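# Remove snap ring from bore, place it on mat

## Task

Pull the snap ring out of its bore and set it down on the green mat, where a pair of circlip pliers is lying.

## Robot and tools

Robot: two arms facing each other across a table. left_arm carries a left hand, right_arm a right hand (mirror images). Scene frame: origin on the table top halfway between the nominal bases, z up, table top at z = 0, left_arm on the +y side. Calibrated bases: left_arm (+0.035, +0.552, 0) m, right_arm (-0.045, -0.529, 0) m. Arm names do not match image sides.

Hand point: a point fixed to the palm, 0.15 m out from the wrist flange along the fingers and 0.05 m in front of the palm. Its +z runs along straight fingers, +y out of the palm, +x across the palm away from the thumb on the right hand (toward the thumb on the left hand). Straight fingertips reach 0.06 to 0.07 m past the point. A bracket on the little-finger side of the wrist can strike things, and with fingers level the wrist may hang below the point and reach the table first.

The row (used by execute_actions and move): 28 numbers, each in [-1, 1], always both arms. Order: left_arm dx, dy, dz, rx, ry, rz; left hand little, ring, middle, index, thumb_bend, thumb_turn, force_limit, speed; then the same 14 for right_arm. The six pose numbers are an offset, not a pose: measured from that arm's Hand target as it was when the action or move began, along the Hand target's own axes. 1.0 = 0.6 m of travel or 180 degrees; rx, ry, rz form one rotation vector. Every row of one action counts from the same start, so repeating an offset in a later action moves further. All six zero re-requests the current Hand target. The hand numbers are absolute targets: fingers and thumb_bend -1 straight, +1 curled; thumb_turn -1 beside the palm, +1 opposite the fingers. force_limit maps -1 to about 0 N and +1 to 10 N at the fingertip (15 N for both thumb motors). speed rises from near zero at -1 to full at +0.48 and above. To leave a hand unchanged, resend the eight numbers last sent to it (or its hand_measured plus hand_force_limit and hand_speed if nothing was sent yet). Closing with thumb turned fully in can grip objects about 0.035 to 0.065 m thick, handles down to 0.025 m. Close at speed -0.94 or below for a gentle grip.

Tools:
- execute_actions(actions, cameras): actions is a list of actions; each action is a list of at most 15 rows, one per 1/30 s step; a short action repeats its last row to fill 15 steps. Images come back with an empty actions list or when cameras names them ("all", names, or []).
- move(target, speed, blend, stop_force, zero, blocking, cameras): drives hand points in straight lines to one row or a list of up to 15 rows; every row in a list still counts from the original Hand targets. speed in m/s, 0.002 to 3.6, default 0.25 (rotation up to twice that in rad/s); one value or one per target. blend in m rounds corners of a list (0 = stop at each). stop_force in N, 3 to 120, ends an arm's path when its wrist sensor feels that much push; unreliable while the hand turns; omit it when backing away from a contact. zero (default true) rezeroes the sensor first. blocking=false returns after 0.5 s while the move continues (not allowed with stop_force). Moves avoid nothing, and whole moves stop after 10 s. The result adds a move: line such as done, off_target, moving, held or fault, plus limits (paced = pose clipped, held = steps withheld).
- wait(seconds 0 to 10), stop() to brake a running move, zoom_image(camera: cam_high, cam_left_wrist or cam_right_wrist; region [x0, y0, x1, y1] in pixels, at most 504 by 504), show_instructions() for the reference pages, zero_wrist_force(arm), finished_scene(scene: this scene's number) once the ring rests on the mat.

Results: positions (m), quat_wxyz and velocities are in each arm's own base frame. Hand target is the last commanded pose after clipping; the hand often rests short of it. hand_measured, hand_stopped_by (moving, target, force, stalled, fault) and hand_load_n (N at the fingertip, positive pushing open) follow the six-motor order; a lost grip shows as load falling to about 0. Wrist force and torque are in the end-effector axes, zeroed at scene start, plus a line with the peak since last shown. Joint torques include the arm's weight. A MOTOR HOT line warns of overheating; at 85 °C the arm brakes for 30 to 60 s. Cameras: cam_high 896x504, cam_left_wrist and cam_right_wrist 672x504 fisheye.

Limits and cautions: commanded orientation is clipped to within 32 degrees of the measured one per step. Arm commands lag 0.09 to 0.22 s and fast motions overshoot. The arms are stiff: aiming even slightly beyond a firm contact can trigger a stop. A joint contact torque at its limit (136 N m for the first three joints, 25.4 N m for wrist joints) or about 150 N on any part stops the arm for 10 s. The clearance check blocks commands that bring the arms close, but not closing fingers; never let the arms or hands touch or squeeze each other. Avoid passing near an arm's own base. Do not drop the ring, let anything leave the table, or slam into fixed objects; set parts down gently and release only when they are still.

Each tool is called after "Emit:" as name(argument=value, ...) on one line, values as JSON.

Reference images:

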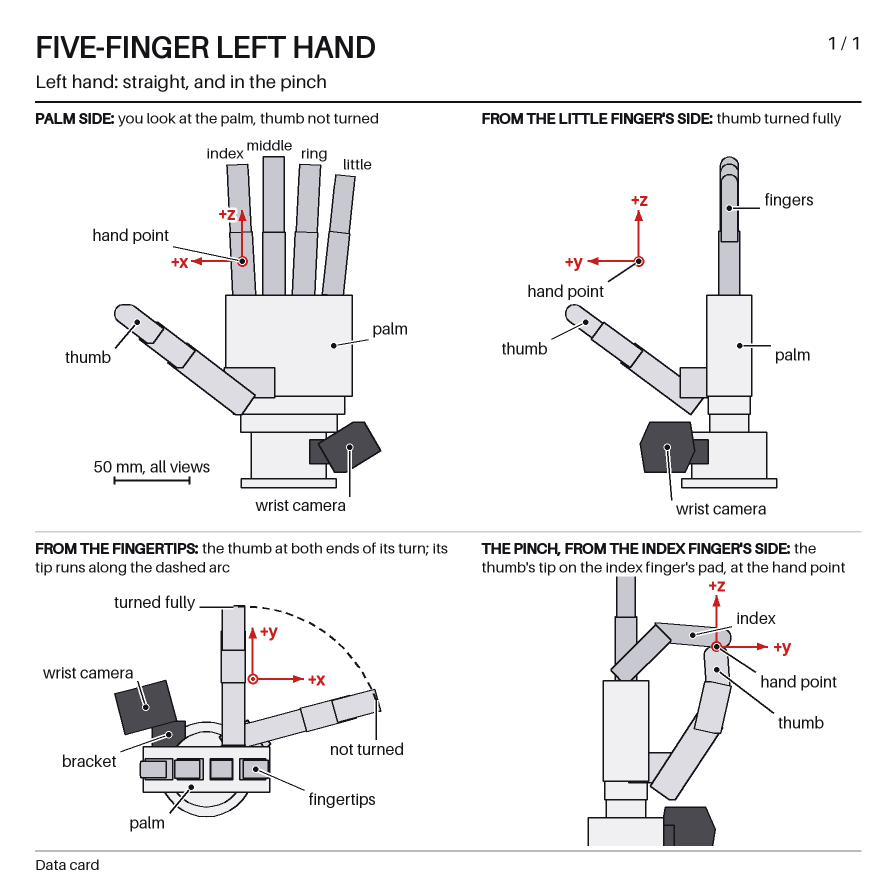

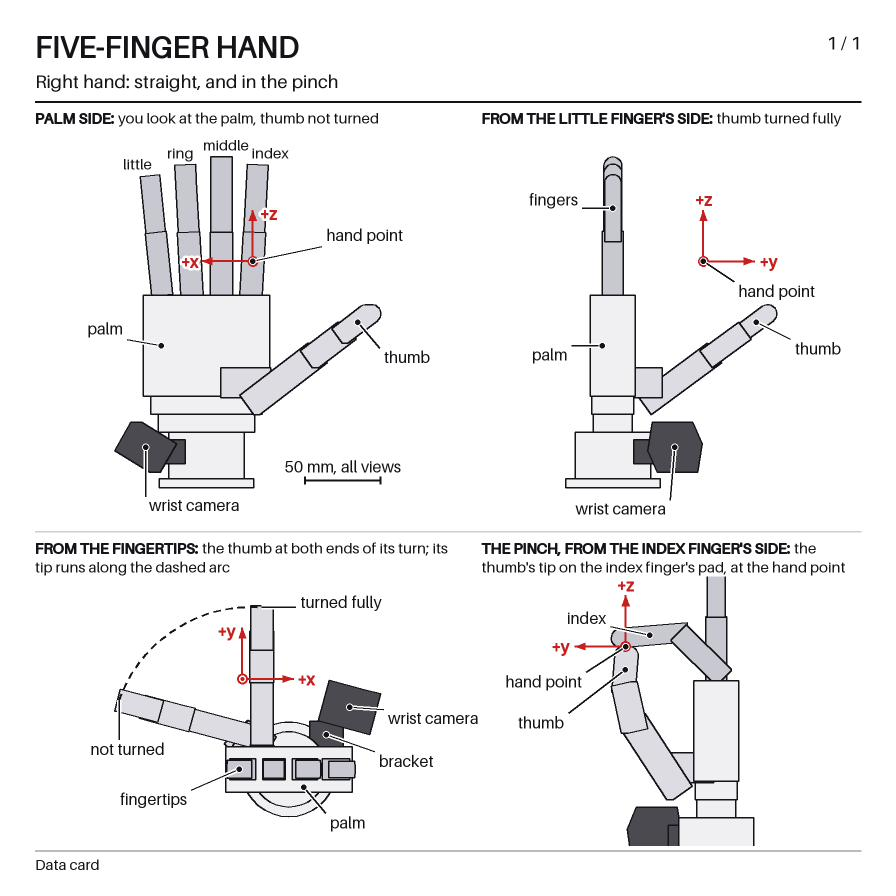

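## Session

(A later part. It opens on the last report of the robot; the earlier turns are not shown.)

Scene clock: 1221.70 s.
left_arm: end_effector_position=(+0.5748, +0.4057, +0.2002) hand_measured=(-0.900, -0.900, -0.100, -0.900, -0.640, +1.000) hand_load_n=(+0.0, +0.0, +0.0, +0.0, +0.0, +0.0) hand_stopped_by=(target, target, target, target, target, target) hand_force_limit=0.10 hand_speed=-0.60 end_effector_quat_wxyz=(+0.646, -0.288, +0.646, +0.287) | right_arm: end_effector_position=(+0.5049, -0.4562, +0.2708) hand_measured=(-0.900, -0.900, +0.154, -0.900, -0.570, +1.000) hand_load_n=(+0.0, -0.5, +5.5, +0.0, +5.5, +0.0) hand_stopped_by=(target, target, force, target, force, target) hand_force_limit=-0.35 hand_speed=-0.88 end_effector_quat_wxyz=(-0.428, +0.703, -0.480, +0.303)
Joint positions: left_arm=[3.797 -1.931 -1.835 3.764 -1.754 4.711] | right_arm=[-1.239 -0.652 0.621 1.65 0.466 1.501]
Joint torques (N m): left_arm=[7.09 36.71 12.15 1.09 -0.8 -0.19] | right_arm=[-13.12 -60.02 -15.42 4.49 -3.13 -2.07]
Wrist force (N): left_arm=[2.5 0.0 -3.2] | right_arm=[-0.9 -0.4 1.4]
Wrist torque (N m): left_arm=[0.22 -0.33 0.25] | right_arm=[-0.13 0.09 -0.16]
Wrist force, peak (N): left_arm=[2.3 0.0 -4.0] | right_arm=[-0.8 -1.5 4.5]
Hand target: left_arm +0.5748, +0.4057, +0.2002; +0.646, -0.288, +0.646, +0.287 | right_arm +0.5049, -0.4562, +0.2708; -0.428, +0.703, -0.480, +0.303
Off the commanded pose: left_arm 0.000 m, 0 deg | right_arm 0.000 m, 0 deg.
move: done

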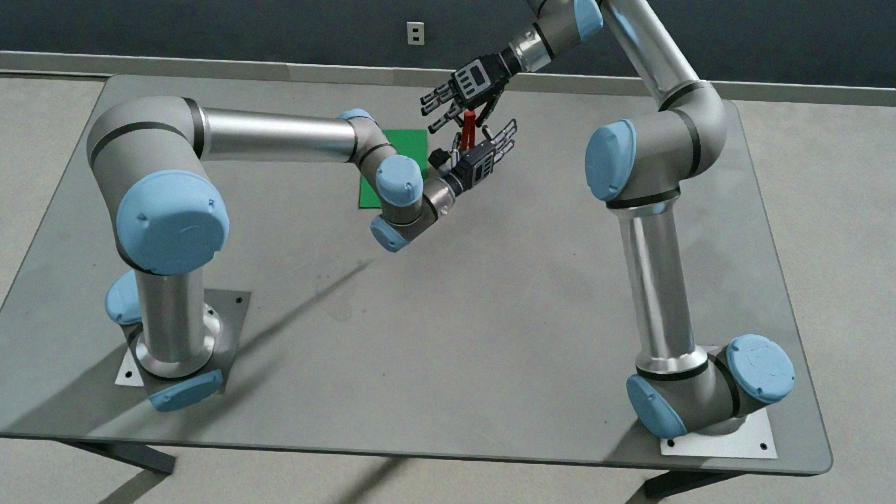

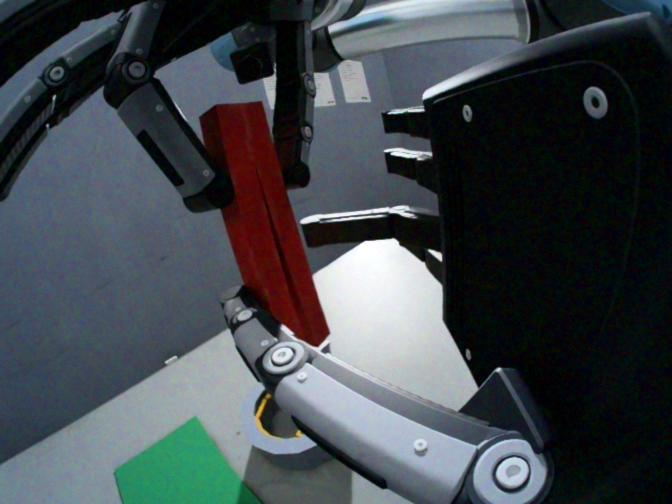

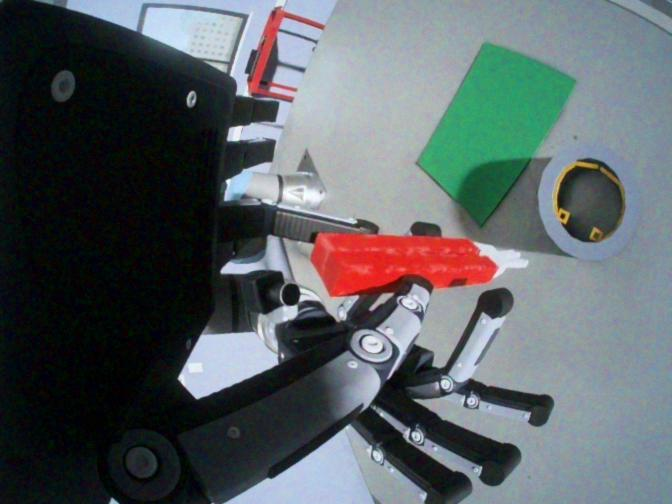

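Emit:
move(target=[[0, 0.0036, -0.0075, 0, 0, 0, -0.9, -0.9, -0.2, -0.9, -0.64, 1, 0.1, -0.4, 0, 0, 0, 0, 0, 0, -0.9, -0.9, 0.42, -0.9, -0.4, 1, -0.35, -0.88], [0.08, 0.0036, -0.0075, 0, 0, 0, -0.9, -0.9, -0.2, -0.9, -0.64, 1, 0.1, -0.4, 0, 0, 0, 0, 0, 0, -0.9, -0.9, 0.42, -0.9, -0.4, 1, -0.35, -0.88]], speed=0.04, cameras=["all"])

Emit:
zoom_image(camera="cam_left_wrist", region=[120, 0, 480, 360])

Emit:
zoom_image(camera="cam_right_wrist", region=[270, 170, 570, 350])

Emit:
zoom_image(camera="cam_high", region=[420, 90, 540, 210])

Scene clock: 1246.70 s.
left_arm: end_effector_position=(+0.5702, +0.4036, +0.1520) hand_measured=(-0.900, -0.900, -0.200, -0.900, -0.640, +1.000) hand_load_n=(+0.0, +0.0, +0.0, +0.0, +0.0, +0.5) hand_stopped_by=(target, target, target, target, target, target) hand_force_limit=0.10 hand_speed=-0.40 end_effector_quat_wxyz=(+0.646, -0.288, +0.646, +0.287) | right_arm: end_effector_position=(+0.5049, -0.4562, +0.2708) hand_measured=(-0.900, -0.900, +0.154, -0.900, -0.570, +1.000) hand_load_n=(+0.0, +0.0, +6.0, +0.0, +5.5, +0.0) hand_stopped_by=(target, target, force, target, force, target) hand_force_limit=-0.35 hand_speed=-0.88 end_effector_quat_wxyz=(-0.428, +0.703, -0.480, +0.303)
Joint positions: left_arm=[3.799 -1.996 -1.894 3.888 -1.751 4.711] | right_arm=[-1.239 -0.652 0.621 1.65 0.466 1.501]
Joint torques (N m): left_arm=[-7.32 51.09 25.48 0.06 -1.77 -1.53] | right_arm=[-12.71 -59.48 -18.78 4.32 -3.18 -1.98]
Wrist force (N): left_arm=[2.5 -0.3 -3.2] | right_arm=[-0.9 -0.2 1.2]
Wrist torque (N m): left_arm=[0.18 -0.33 0.27] | right_arm=[-0.08 0.08 -0.15]
Wrist force, peak (N): left_arm=[3.0 0.1 -3.7] | right_arm=[-1.1 0.0 1.6]
Hand target: left_arm +0.5702, +0.4037, +0.1522; +0.646, -0.288, +0.646, +0.287 | right_arm +0.5049, -0.4562, +0.2708; -0.428, +0.703, -0.480, +0.303
Off the commanded pose: left_arm 0.000 m, 0 deg | right_arm 0.000 m, 0 deg.
move: done

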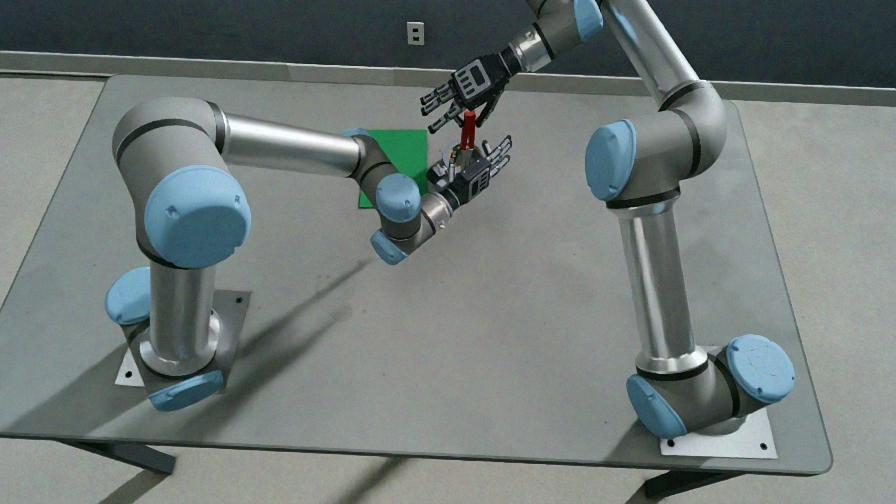

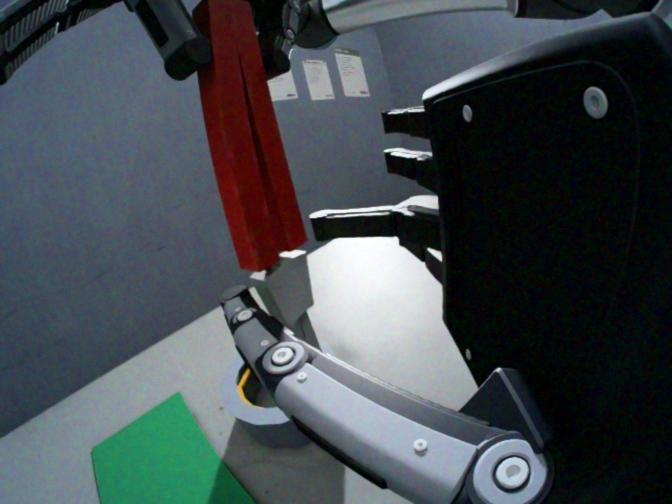

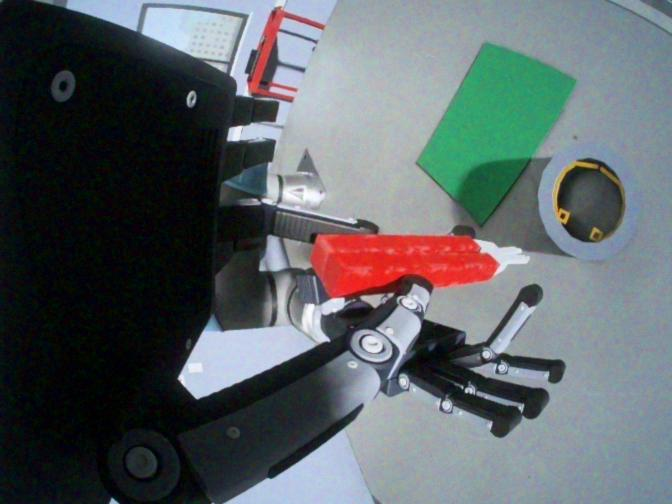

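Scaled by 1.400 from the camera's 672x504 image, which has a finer 960x720 frame.

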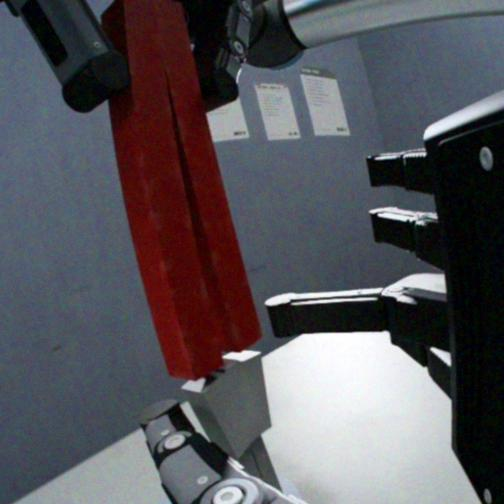

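Scaled by 1.680 from the camera's 672x504 image, which has a finer 960x720 frame.

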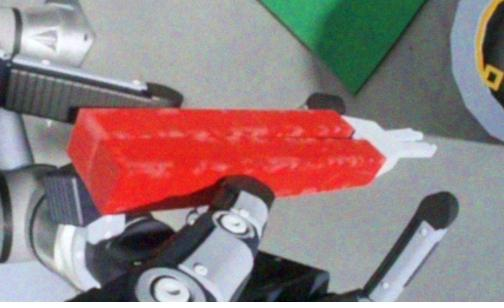

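Scaled by 4.200 from the camera's 896x504 image, which has a finer 1280x720 frame.

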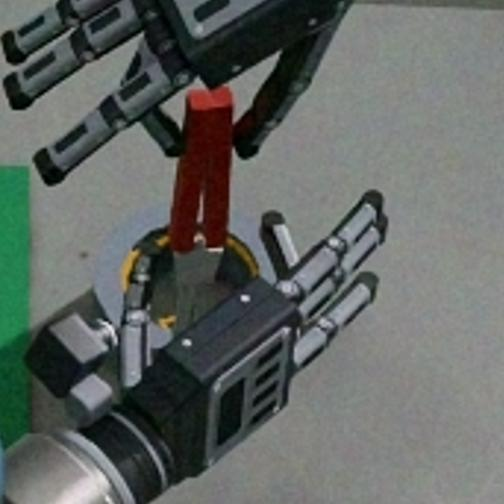

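Emit:
move(target=[[0.0033, -0.0036, 0.0075, 0, 0, 0, -0.9, -0.9, -0.2, -0.9, -0.64, 1, 0.1, -0.4, 0, 0, 0, 0, 0, 0, -0.9, -0.9, 0.42, -0.9, -0.4, 1, -0.35, -0.88], [0.0033, -0.0036, 0.0075, 0, 0, 0, -0.9, -0.9, 0.4, -0.9, -0.64, 1, -0.3, -0.85, 0, 0, 0, 0, 0, 0, -0.9, -0.9, 0.42, -0.9, -0.4, 1, -0.35, -0.88]], speed=0.03, cameras=["all"])

Emit:
zoom_image(camera="cam_left_wrist", region=[180, 180, 380, 380])

Emit:
zoom_image(camera="cam_high", region=[430, 100, 530, 200])

Scene clock: 1254.67 s.
left_arm: end_effector_position=(+0.5748, +0.4056, +0.1502) hand_measured=(-0.900, -0.900, +0.158, -0.900, -0.642, +1.000) hand_load_n=(+0.0, +0.0, +6.5, +0.0, +5.0, +0.0) hand_stopped_by=(target, target, force, target, target, target) hand_force_limit=-0.30 hand_speed=-0.85 end_effector_quat_wxyz=(+0.646, -0.288, +0.646, +0.287) | right_arm: end_effector_position=(+0.5049, -0.4562, +0.2708) hand_measured=(-0.900, -0.900, +0.154, -0.900, -0.570, +1.000) hand_load_n=(+0.0, +0.0, +5.5, +0.0, +5.5, +2.0) hand_stopped_by=(target, target, force, target, force, target) hand_force_limit=-0.35 hand_speed=-0.88 end_effector_quat_wxyz=(-0.428, +0.703, -0.480, +0.303)
Joint positions: left_arm=[3.797 -2.008 -1.88 3.887 -1.754 4.711] | right_arm=[-1.239 -0.652 0.621 1.65 0.466 1.501]
Joint torques (N m): left_arm=[6.09 51.02 8 1.96 1.28 -0.03] | right_arm=[-13.04 -59.49 -21.26 4.27 -3.29 -1.97]
Wrist force (N): left_arm=[3.4 -0.4 -2.1] | right_arm=[-1.0 -1.8 1.8]
Wrist torque (N m): left_arm=[0.18 -0.24 0.28] | right_arm=[-0.06 0.10 -0.14]
Wrist force, peak (N): left_arm=[2.7 -0.3 -3.7] | right_arm=[-0.9 -1.9 2.1]
Hand target: left_arm +0.5749, +0.4056, +0.1502; +0.646, -0.288, +0.646, +0.287 | right_arm +0.5049, -0.4562, +0.2708; -0.428, +0.703, -0.480, +0.303
Off the commanded pose: left_arm 0.000 m, 0 deg | right_arm 0.000 m, 0 deg.
move: done

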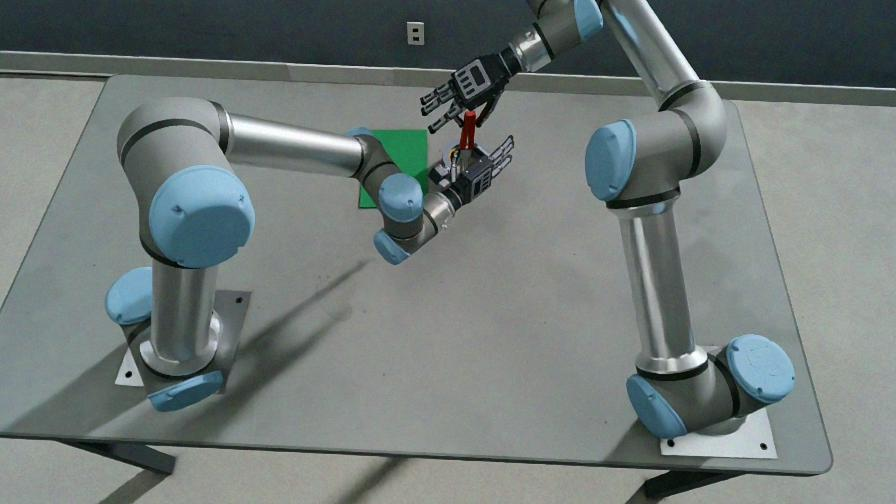

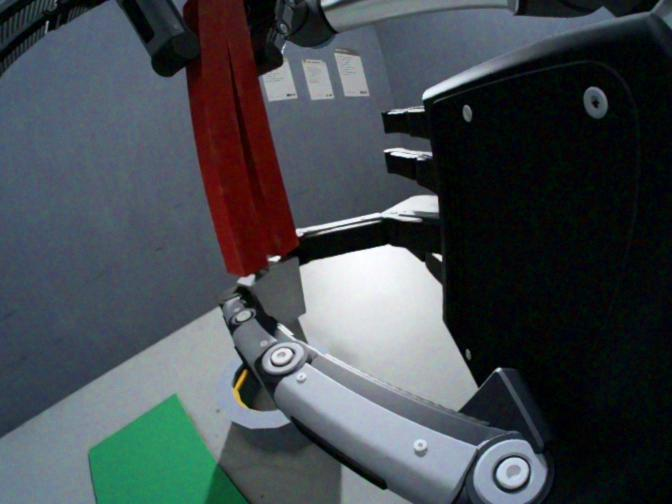

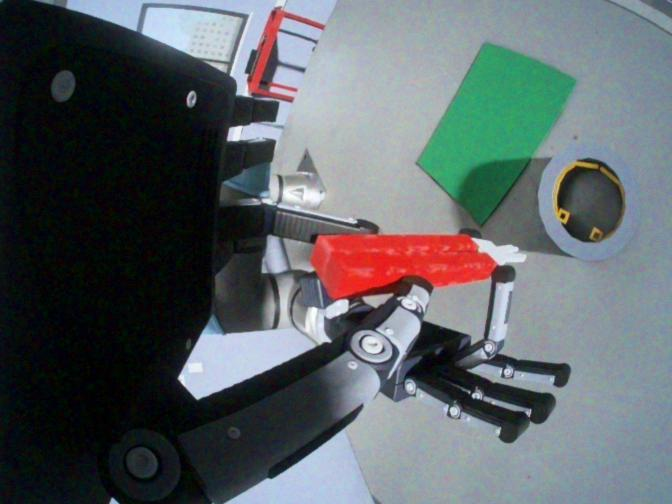

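Scaled by 2.520 from the camera's 672x504 image, which has a finer 960x720 frame.

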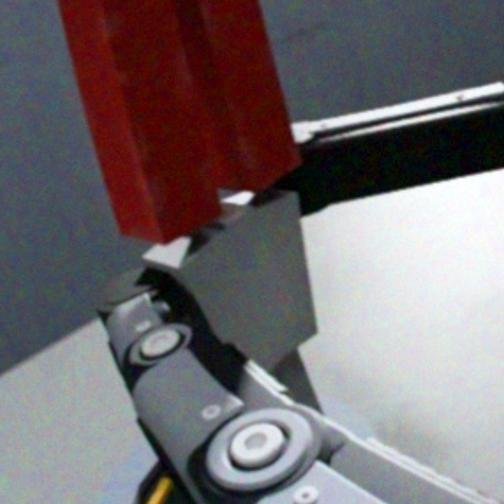

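Scaled by 5.040 from the camera's 896x504 image, which has a finer 1280x720 frame.

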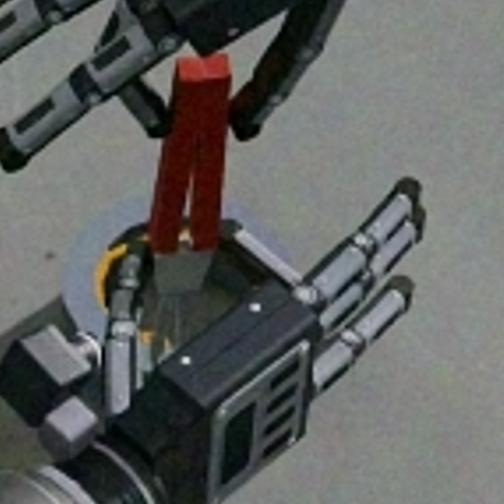

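Emit:
move(target=[0, 0, 0, 0, 0, 0, -0.9, -0.9, 0.4, -0.9, -0.64, 1, -0.3, -0.85, 0, 0, 0, 0, 0, 0, -0.9, -0.9, 0.09, -0.9, -0.67, 1, -0.35, -0.8], speed=0.03)

Emit:
move(target=[0, 0, 0, 0, 0, 0, -0.9, -0.9, 0.44, -0.9, -0.64, 1, 0.0, -0.85, 0, 0, 0, 0, 0, 0, -0.9, -0.9, 0.09, -0.9, -0.67, 1, -0.35, -0.8], speed=0.03, cameras=["all"])

Emit:
zoom_image(camera="cam_left_wrist", region=[120, 0, 480, 360])

Emit:
zoom_image(camera="cam_high", region=[430, 100, 530, 200])

Scene clock: 1270.97 s.
left_arm: end_effector_position=(+0.5748, +0.4056, +0.1502) hand_measured=(-0.900, -0.900, +0.158, -0.900, -0.642, +1.000) hand_load_n=(+0.0, +0.0, +6.0, +0.0, +6.0, -0.5) hand_stopped_by=(target, target, force, target, target, target) hand_force_limit=-0.30 hand_speed=-0.85 end_effector_quat_wxyz=(+0.646, -0.288, +0.646, +0.287) | right_arm: end_effector_position=(+0.5049, -0.4562, +0.2708) hand_measured=(-0.900, -0.900, +0.090, -0.900, -0.670, +1.000) hand_load_n=(+0.0, +0.0, +1.0, +0.0, +0.0, +0.0) hand_stopped_by=(target, target, target, target, target, target) hand_force_limit=-0.35 hand_speed=-0.80 end_effector_quat_wxyz=(-0.428, +0.703, -0.480, +0.303)
Joint positions: left_arm=[3.797 -2.008 -1.88 3.887 -1.754 4.711] | right_arm=[-1.239 -0.652 0.621 1.65 0.466 1.501]
Joint torques (N m): left_arm=[6.07 51.31 12.09 2.94 1.24 0.24] | right_arm=[-12.96 -58.99 -22.43 3.42 -3.15 -1.95]
Wrist force (N): left_arm=[4.7 -0.7 -1.8] | right_arm=[-0.9 -2.6 1.5]
Wrist torque (N m): left_arm=[0.18 -0.21 0.28] | right_arm=[-0.07 0.10 -0.20]
Wrist force, peak (N): left_arm=[5.2 -0.9 -2.3] | right_arm=[-0.7 -3.1 1.7]
Hand target: left_arm +0.5749, +0.4056, +0.1502; +0.646, -0.288, +0.646, +0.287 | right_arm +0.5049, -0.4562, +0.2708; -0.428, +0.703, -0.480, +0.303
Off the commanded pose: left_arm 0.000 m, 0 deg | right_arm 0.000 m, 0 deg.
move: done

Scene clock: 1271.47 s.
left_arm: end_effector_position=(+0.5748, +0.4056, +0.1502) hand_measured=(-0.900, -0.900, +0.158, -0.900, -0.642, +1.000) hand_load_n=(+0.0, +0.0, +6.5, +0.0, +6.0, -0.5) hand_stopped_by=(target, target, force, target, target, target) hand_force_limit=0.00 hand_speed=-0.85 end_effector_quat_wxyz=(+0.646, -0.288, +0.646, +0.287) | right_arm: end_effector_position=(+0.5049, -0.4562, +0.2708) hand_measured=(-0.900, -0.900, +0.090, -0.900, -0.670, +1.000) hand_load_n=(+0.0, +0.0, +1.0, +0.0, +0.0, +0.0) hand_stopped_by=(target, target, target, target, target, target) hand_force_limit=-0.35 hand_speed=-0.80 end_effector_quat_wxyz=(-0.428, +0.703, -0.480, +0.303)
Joint positions: left_arm=[3.797 -2.008 -1.88 3.887 -1.754 4.711] | right_arm=[-1.239 -0.652 0.621 1.65 0.466 1.501]
Joint torques (N m): left_arm=[5.51 51.78 12.04 3.02 1.23 0.37] | right_arm=[-12.89 -58.93 -22.87 3.38 -3.1 -1.9]
Wrist force (N): left_arm=[4.8 -1.0 -2.1] | right_arm=[-0.7 -3.0 1.5]
Wrist torque (N m): left_arm=[0.16 -0.24 0.29] | right_arm=[-0.13 0.07 -0.20]
Wrist force, peak (N): left_arm=[5.0 -1.0 -2.1] | right_arm=[-0.9 -3.2 1.5]
Hand target: left_arm +0.5749, +0.4056, +0.1502; +0.646, -0.288, +0.646, +0.287 | right_arm +0.5049, -0.4562, +0.2708; -0.428, +0.703, -0.480, +0.303
Off the commanded pose: left_arm 0.000 m, 0 deg | right_arm 0.000 m, 0 deg.
move: done

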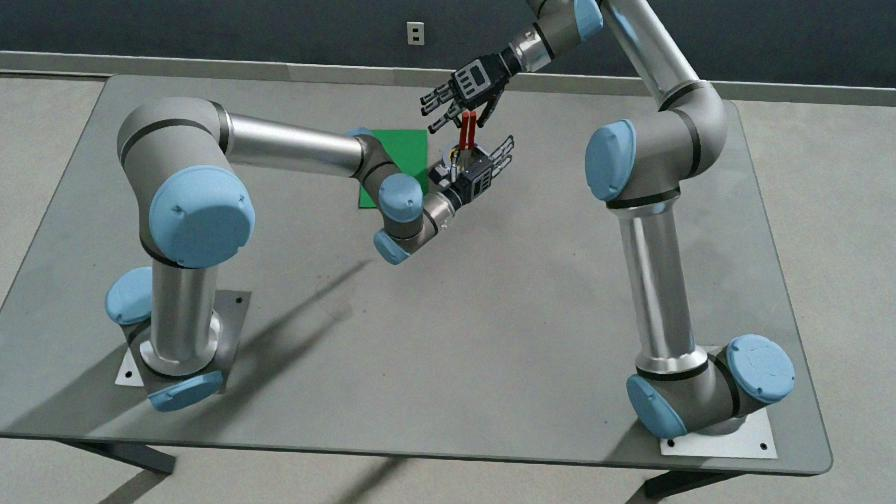

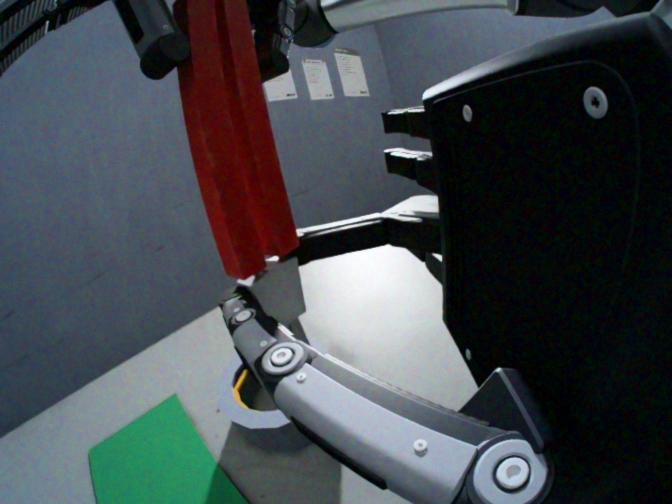

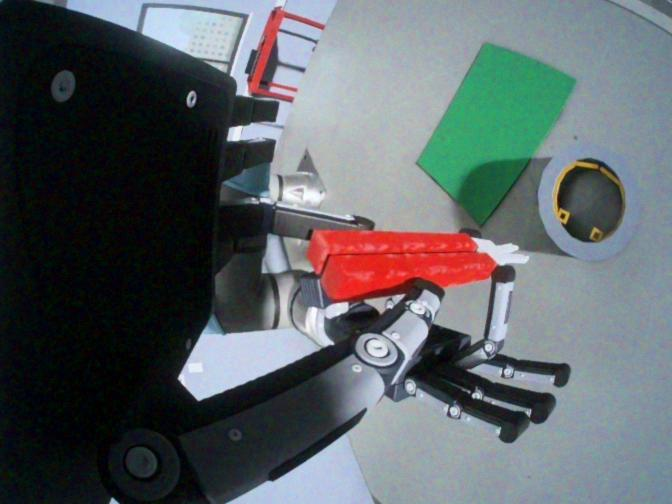

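Scaled by 1.400 from the camera's 672x504 image, which has a finer 960x720 frame.

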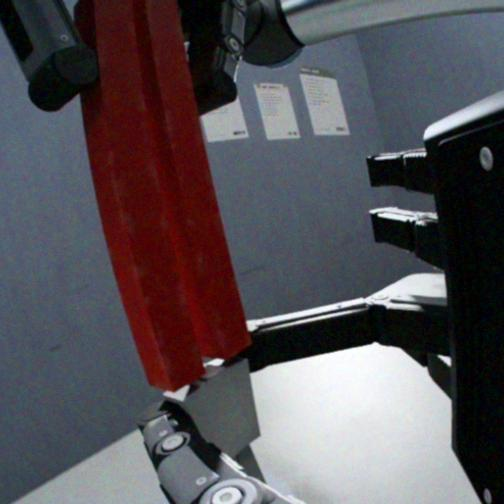

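Scaled by 5.040 from the camera's 896x504 image, which has a finer 1280x720 frame.

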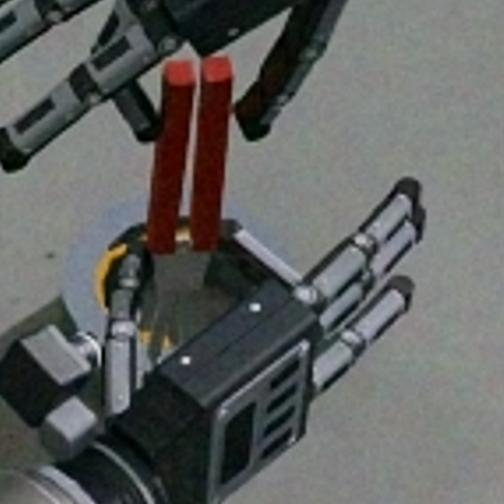

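Emit:
move(target=[0, 0, 0, 0, 0, 0, -0.9, -0.9, 0.44, -0.9, -0.64, 1, 0.0, -0.85, 0, 0, 0, 0, 0, 0, -0.9, -0.9, 0.0, -0.9, -0.78, 1, -0.35, -0.8], speed=0.03)

Emit:
move(target=[0, 0, 0, 0, 0, 0, -0.9, -0.9, 0.45, -0.9, -0.64, 1, 0.2, -0.85, 0, 0, 0, 0, 0, 0, -0.9, -0.9, -0.09, -0.9, -0.92, 1, -0.35, -0.8], speed=0.03, cameras=["all"])

Emit:
zoom_image(camera="cam_left_wrist", region=[120, 0, 480, 360])

Emit:
zoom_image(camera="cam_high", region=[430, 100, 530, 200])

Emit:
zoom_image(camera="cam_right_wrist", region=[270, 170, 630, 350])

Scene clock: 1275.67 s.
left_arm: end_effector_position=(+0.5748, +0.4056, +0.1502) hand_measured=(-0.900, -0.900, +0.158, -0.900, -0.642, +1.000) hand_load_n=(+0.0, +0.0, +6.0, +0.0, +6.0, -0.5) hand_stopped_by=(target, target, force, target, target, target) hand_force_limit=0.00 hand_speed=-0.85 end_effector_quat_wxyz=(+0.646, -0.288, +0.646, +0.287) | right_arm: end_effector_position=(+0.5049, -0.4562, +0.2708) hand_measured=(-0.900, -0.900, +0.000, -0.900, -0.780, +1.000) hand_load_n=(+0.0, +0.0, +1.5, +0.0, +0.0, +0.0) hand_stopped_by=(target, target, target, target, target, target) hand_force_limit=-0.35 hand_speed=-0.80 end_effector_quat_wxyz=(-0.428, +0.703, -0.480, +0.303)
Joint positions: left_arm=[3.797 -2.008 -1.88 3.887 -1.754 4.711] | right_arm=[-1.239 -0.652 0.621 1.65 0.466 1.501]
Joint torques (N m): left_arm=[6.37 51.2 15.86 3.07 1.21 0.66] | right_arm=[-12.8 -56.35 -22.73 2.47 -2.5 -1.85]
Wrist force (N): left_arm=[4.3 -1.0 -1.9] | right_arm=[-0.8 -2.8 1.3]
Wrist torque (N m): left_arm=[0.14 -0.21 0.28] | right_arm=[-0.11 0.09 -0.20]
Wrist force, peak (N): left_arm=[5.3 -0.9 -2.2] | right_arm=[-0.8 -3.1 1.6]
Hand target: left_arm +0.5749, +0.4056, +0.1502; +0.646, -0.288, +0.646, +0.287 | right_arm +0.5049, -0.4562, +0.2708; -0.428, +0.703, -0.480, +0.303
Off the commanded pose: left_arm 0.000 m, 0 deg | right_arm 0.000 m, 0 deg.
move: done

Scene clock: 1276.43 s.
left_arm: end_effector_position=(+0.5748, +0.4056, +0.1502) hand_measured=(-0.900, -0.900, +0.158, -0.900, -0.642, +1.000) hand_load_n=(+0.0, +0.0, +6.0, +0.0, +6.0, -1.0) hand_stopped_by=(target, target, force, target, target, target) hand_force_limit=0.20 hand_speed=-0.85 end_effector_quat_wxyz=(+0.646, -0.288, +0.646, +0.287) | right_arm: end_effector_position=(+0.5049, -0.4562, +0.2708) hand_measured=(-0.900, -0.900, -0.090, -0.900, -0.920, +1.000) hand_load_n=(+0.0, +0.0, +1.0, +0.0, +0.0, -0.5) hand_stopped_by=(target, target, target, target, target, target) hand_force_limit=-0.35 hand_speed=-0.80 end_effector_quat_wxyz=(-0.428, +0.703, -0.480, +0.303)
Joint positions: left_arm=[3.797 -2.008 -1.88 3.887 -1.754 4.711] | right_arm=[-1.239 -0.652 0.621 1.65 0.466 1.501]
Joint torques (N m): left_arm=[6.45 51.48 17.05 3.08 1.17 0.63] | right_arm=[-12.41 -55.84 -22.8 2.2 -2.33 -1.83]
Wrist force (N): left_arm=[3.6 -0.9 -2.5] | right_arm=[-0.6 -1.5 1.5]
Wrist torque (N m): left_arm=[0.15 -0.28 0.31] | right_arm=[-0.13 0.08 -0.18]
Wrist force, peak (N): left_arm=[4.6 -0.6 -2.3] | right_arm=[-0.7 -2.7 1.4]
Hand target: left_arm +0.5749, +0.4056, +0.1502; +0.646, -0.288, +0.646, +0.287 | right_arm +0.5049, -0.4562, +0.2708; -0.428, +0.703, -0.480, +0.303
Off the commanded pose: left_arm 0.000 m, 0 deg | right_arm 0.000 m, 0 deg.
move: done

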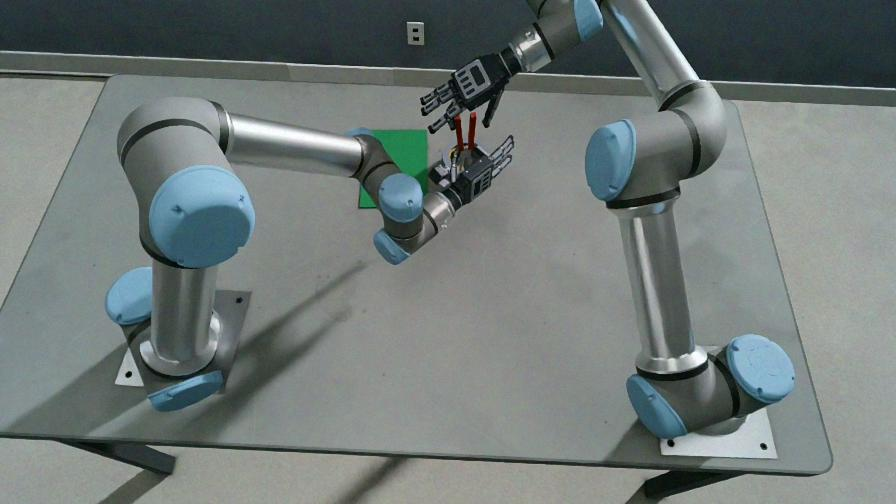

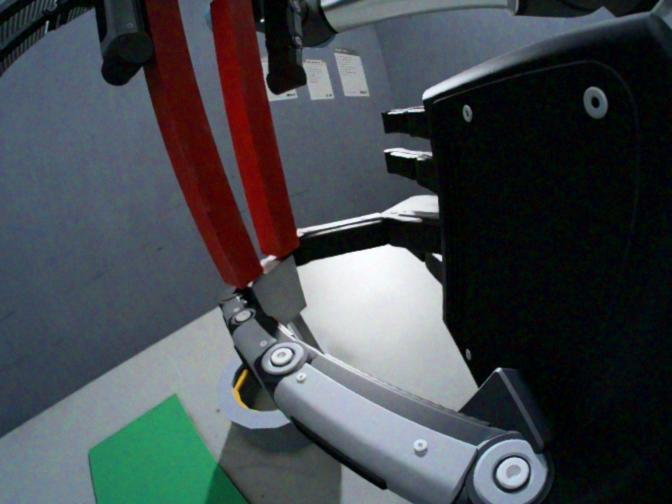

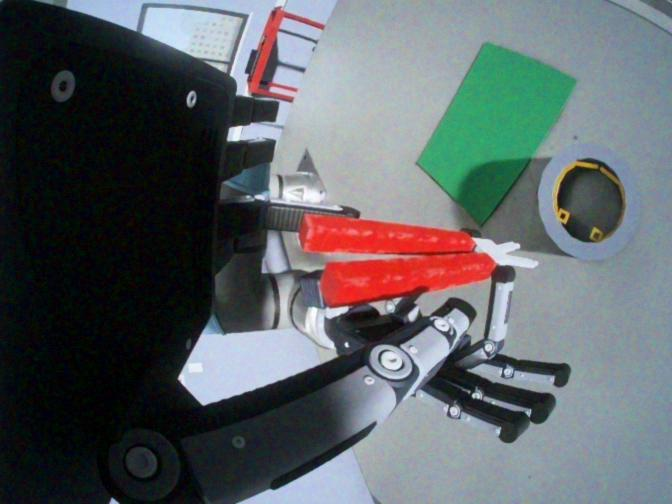

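Scaled by 1.400 from the camera's 672x504 image, which has a finer 960x720 frame.

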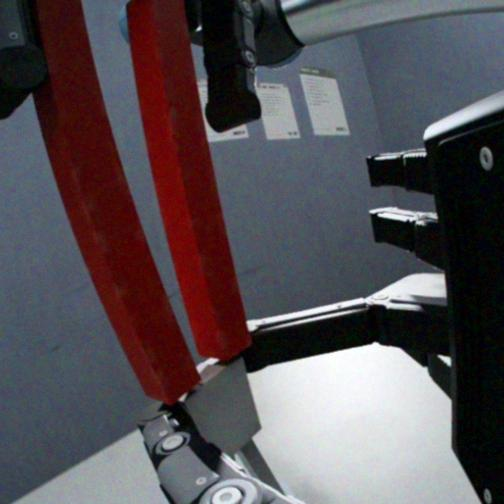

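Scaled by 5.040 from the camera's 896x504 image, which has a finer 1280x720 frame.

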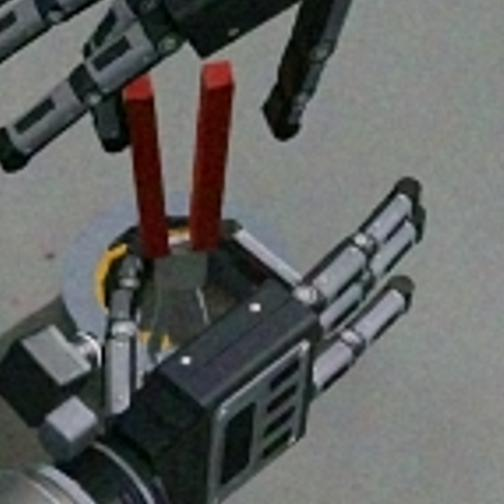

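Scaled by 1.400 from the camera's 672x504 image, which has a finer 960x720 frame.

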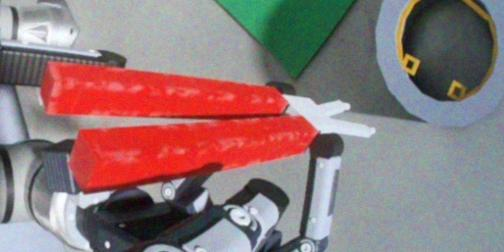

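Emit:
move(target=[0, 0, 0, 0, 0, 0, -0.9, -0.9, 0.115, -0.9, -0.64, 1, 0.0, -0.7, 0, 0, 0, 0, 0, 0, -0.9, -0.9, -0.09, -0.9, -0.92, 1, -0.35, -0.8], speed=0.03, cameras=["all"])

Emit:
zoom_image(camera="cam_left_wrist", region=[120, 0, 480, 360])

Emit:
zoom_image(camera="cam_high", region=[430, 100, 530, 200])

Scene clock: 1287.00 s.
left_arm: end_effector_position=(+0.5748, +0.4056, +0.1502) hand_measured=(-0.900, -0.900, +0.114, -0.900, -0.640, +1.000) hand_load_n=(+0.0, +0.0, +3.0, +0.0, +3.0, +1.0) hand_stopped_by=(target, target, target, target, target, target) hand_force_limit=0.00 hand_speed=-0.70 end_effector_quat_wxyz=(+0.646, -0.288, +0.646, +0.287) | right_arm: end_effector_position=(+0.5049, -0.4562, +0.2708) hand_measured=(-0.900, -0.900, -0.090, -0.900, -0.920, +1.000) hand_load_n=(+0.0, -0.5, +0.5, +0.0, +0.0, +0.0) hand_stopped_by=(target, target, target, target, target, target) hand_force_limit=-0.35 hand_speed=-0.80 end_effector_quat_wxyz=(-0.428, +0.703, -0.480, +0.303)
Joint positions: left_arm=[3.797 -2.008 -1.88 3.887 -1.754 4.711] | right_arm=[-1.239 -0.652 0.621 1.65 0.466 1.501]
Joint torques (N m): left_arm=[6.24 50.71 19.66 3.02 1.19 0.86] | right_arm=[-12.59 -53.79 -23.11 1.41 -1.72 -1.79]
Wrist force (N): left_arm=[4.2 -0.9 -3.2] | right_arm=[-0.7 -1.9 1.0]
Wrist torque (N m): left_arm=[0.17 -0.33 0.30] | right_arm=[-0.11 0.09 -0.19]
Wrist force, peak (N): left_arm=[4.2 -0.9 -3.2] | right_arm=[-0.9 -1.6 1.9]
Hand target: left_arm +0.5749, +0.4056, +0.1502; +0.646, -0.288, +0.646, +0.287 | right_arm +0.5049, -0.4562, +0.2708; -0.428, +0.703, -0.480, +0.303
Off the commanded pose: left_arm 0.000 m, 0 deg | right_arm 0.000 m, 0 deg.
move: done

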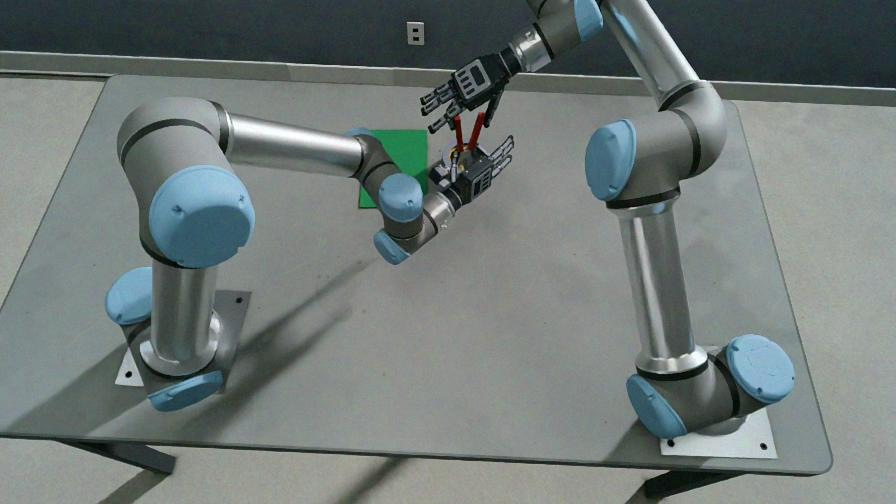

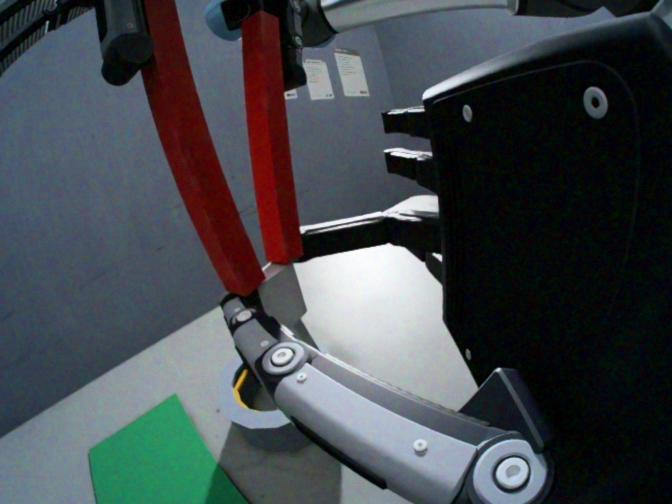

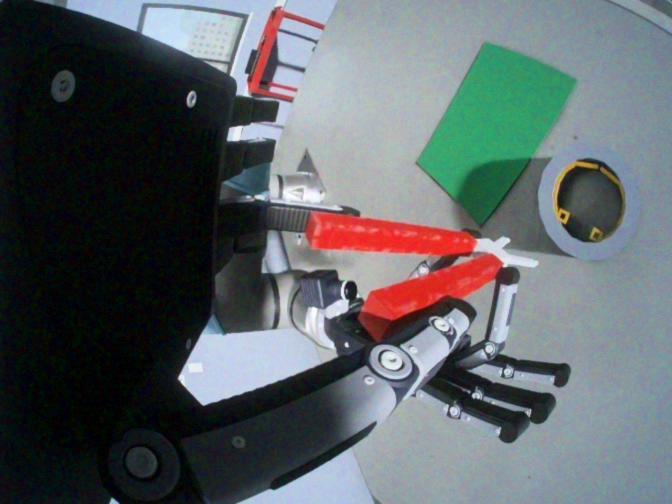

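Scaled by 1.400 from the camera's 672x504 image, which has a finer 960x720 frame.

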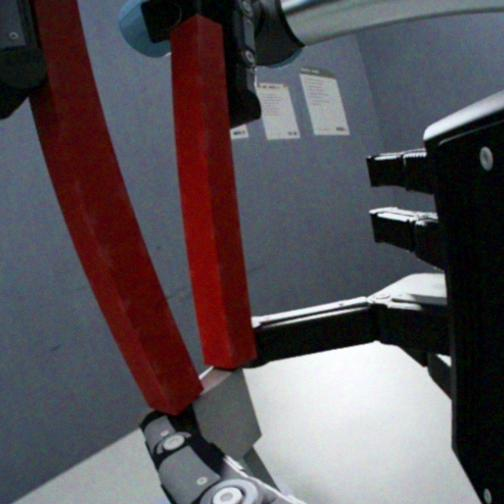

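Scaled by 5.040 from the camera's 896x504 image, which has a finer 1280x720 frame.

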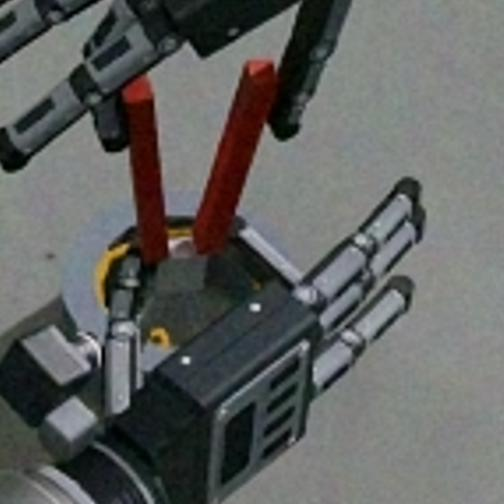

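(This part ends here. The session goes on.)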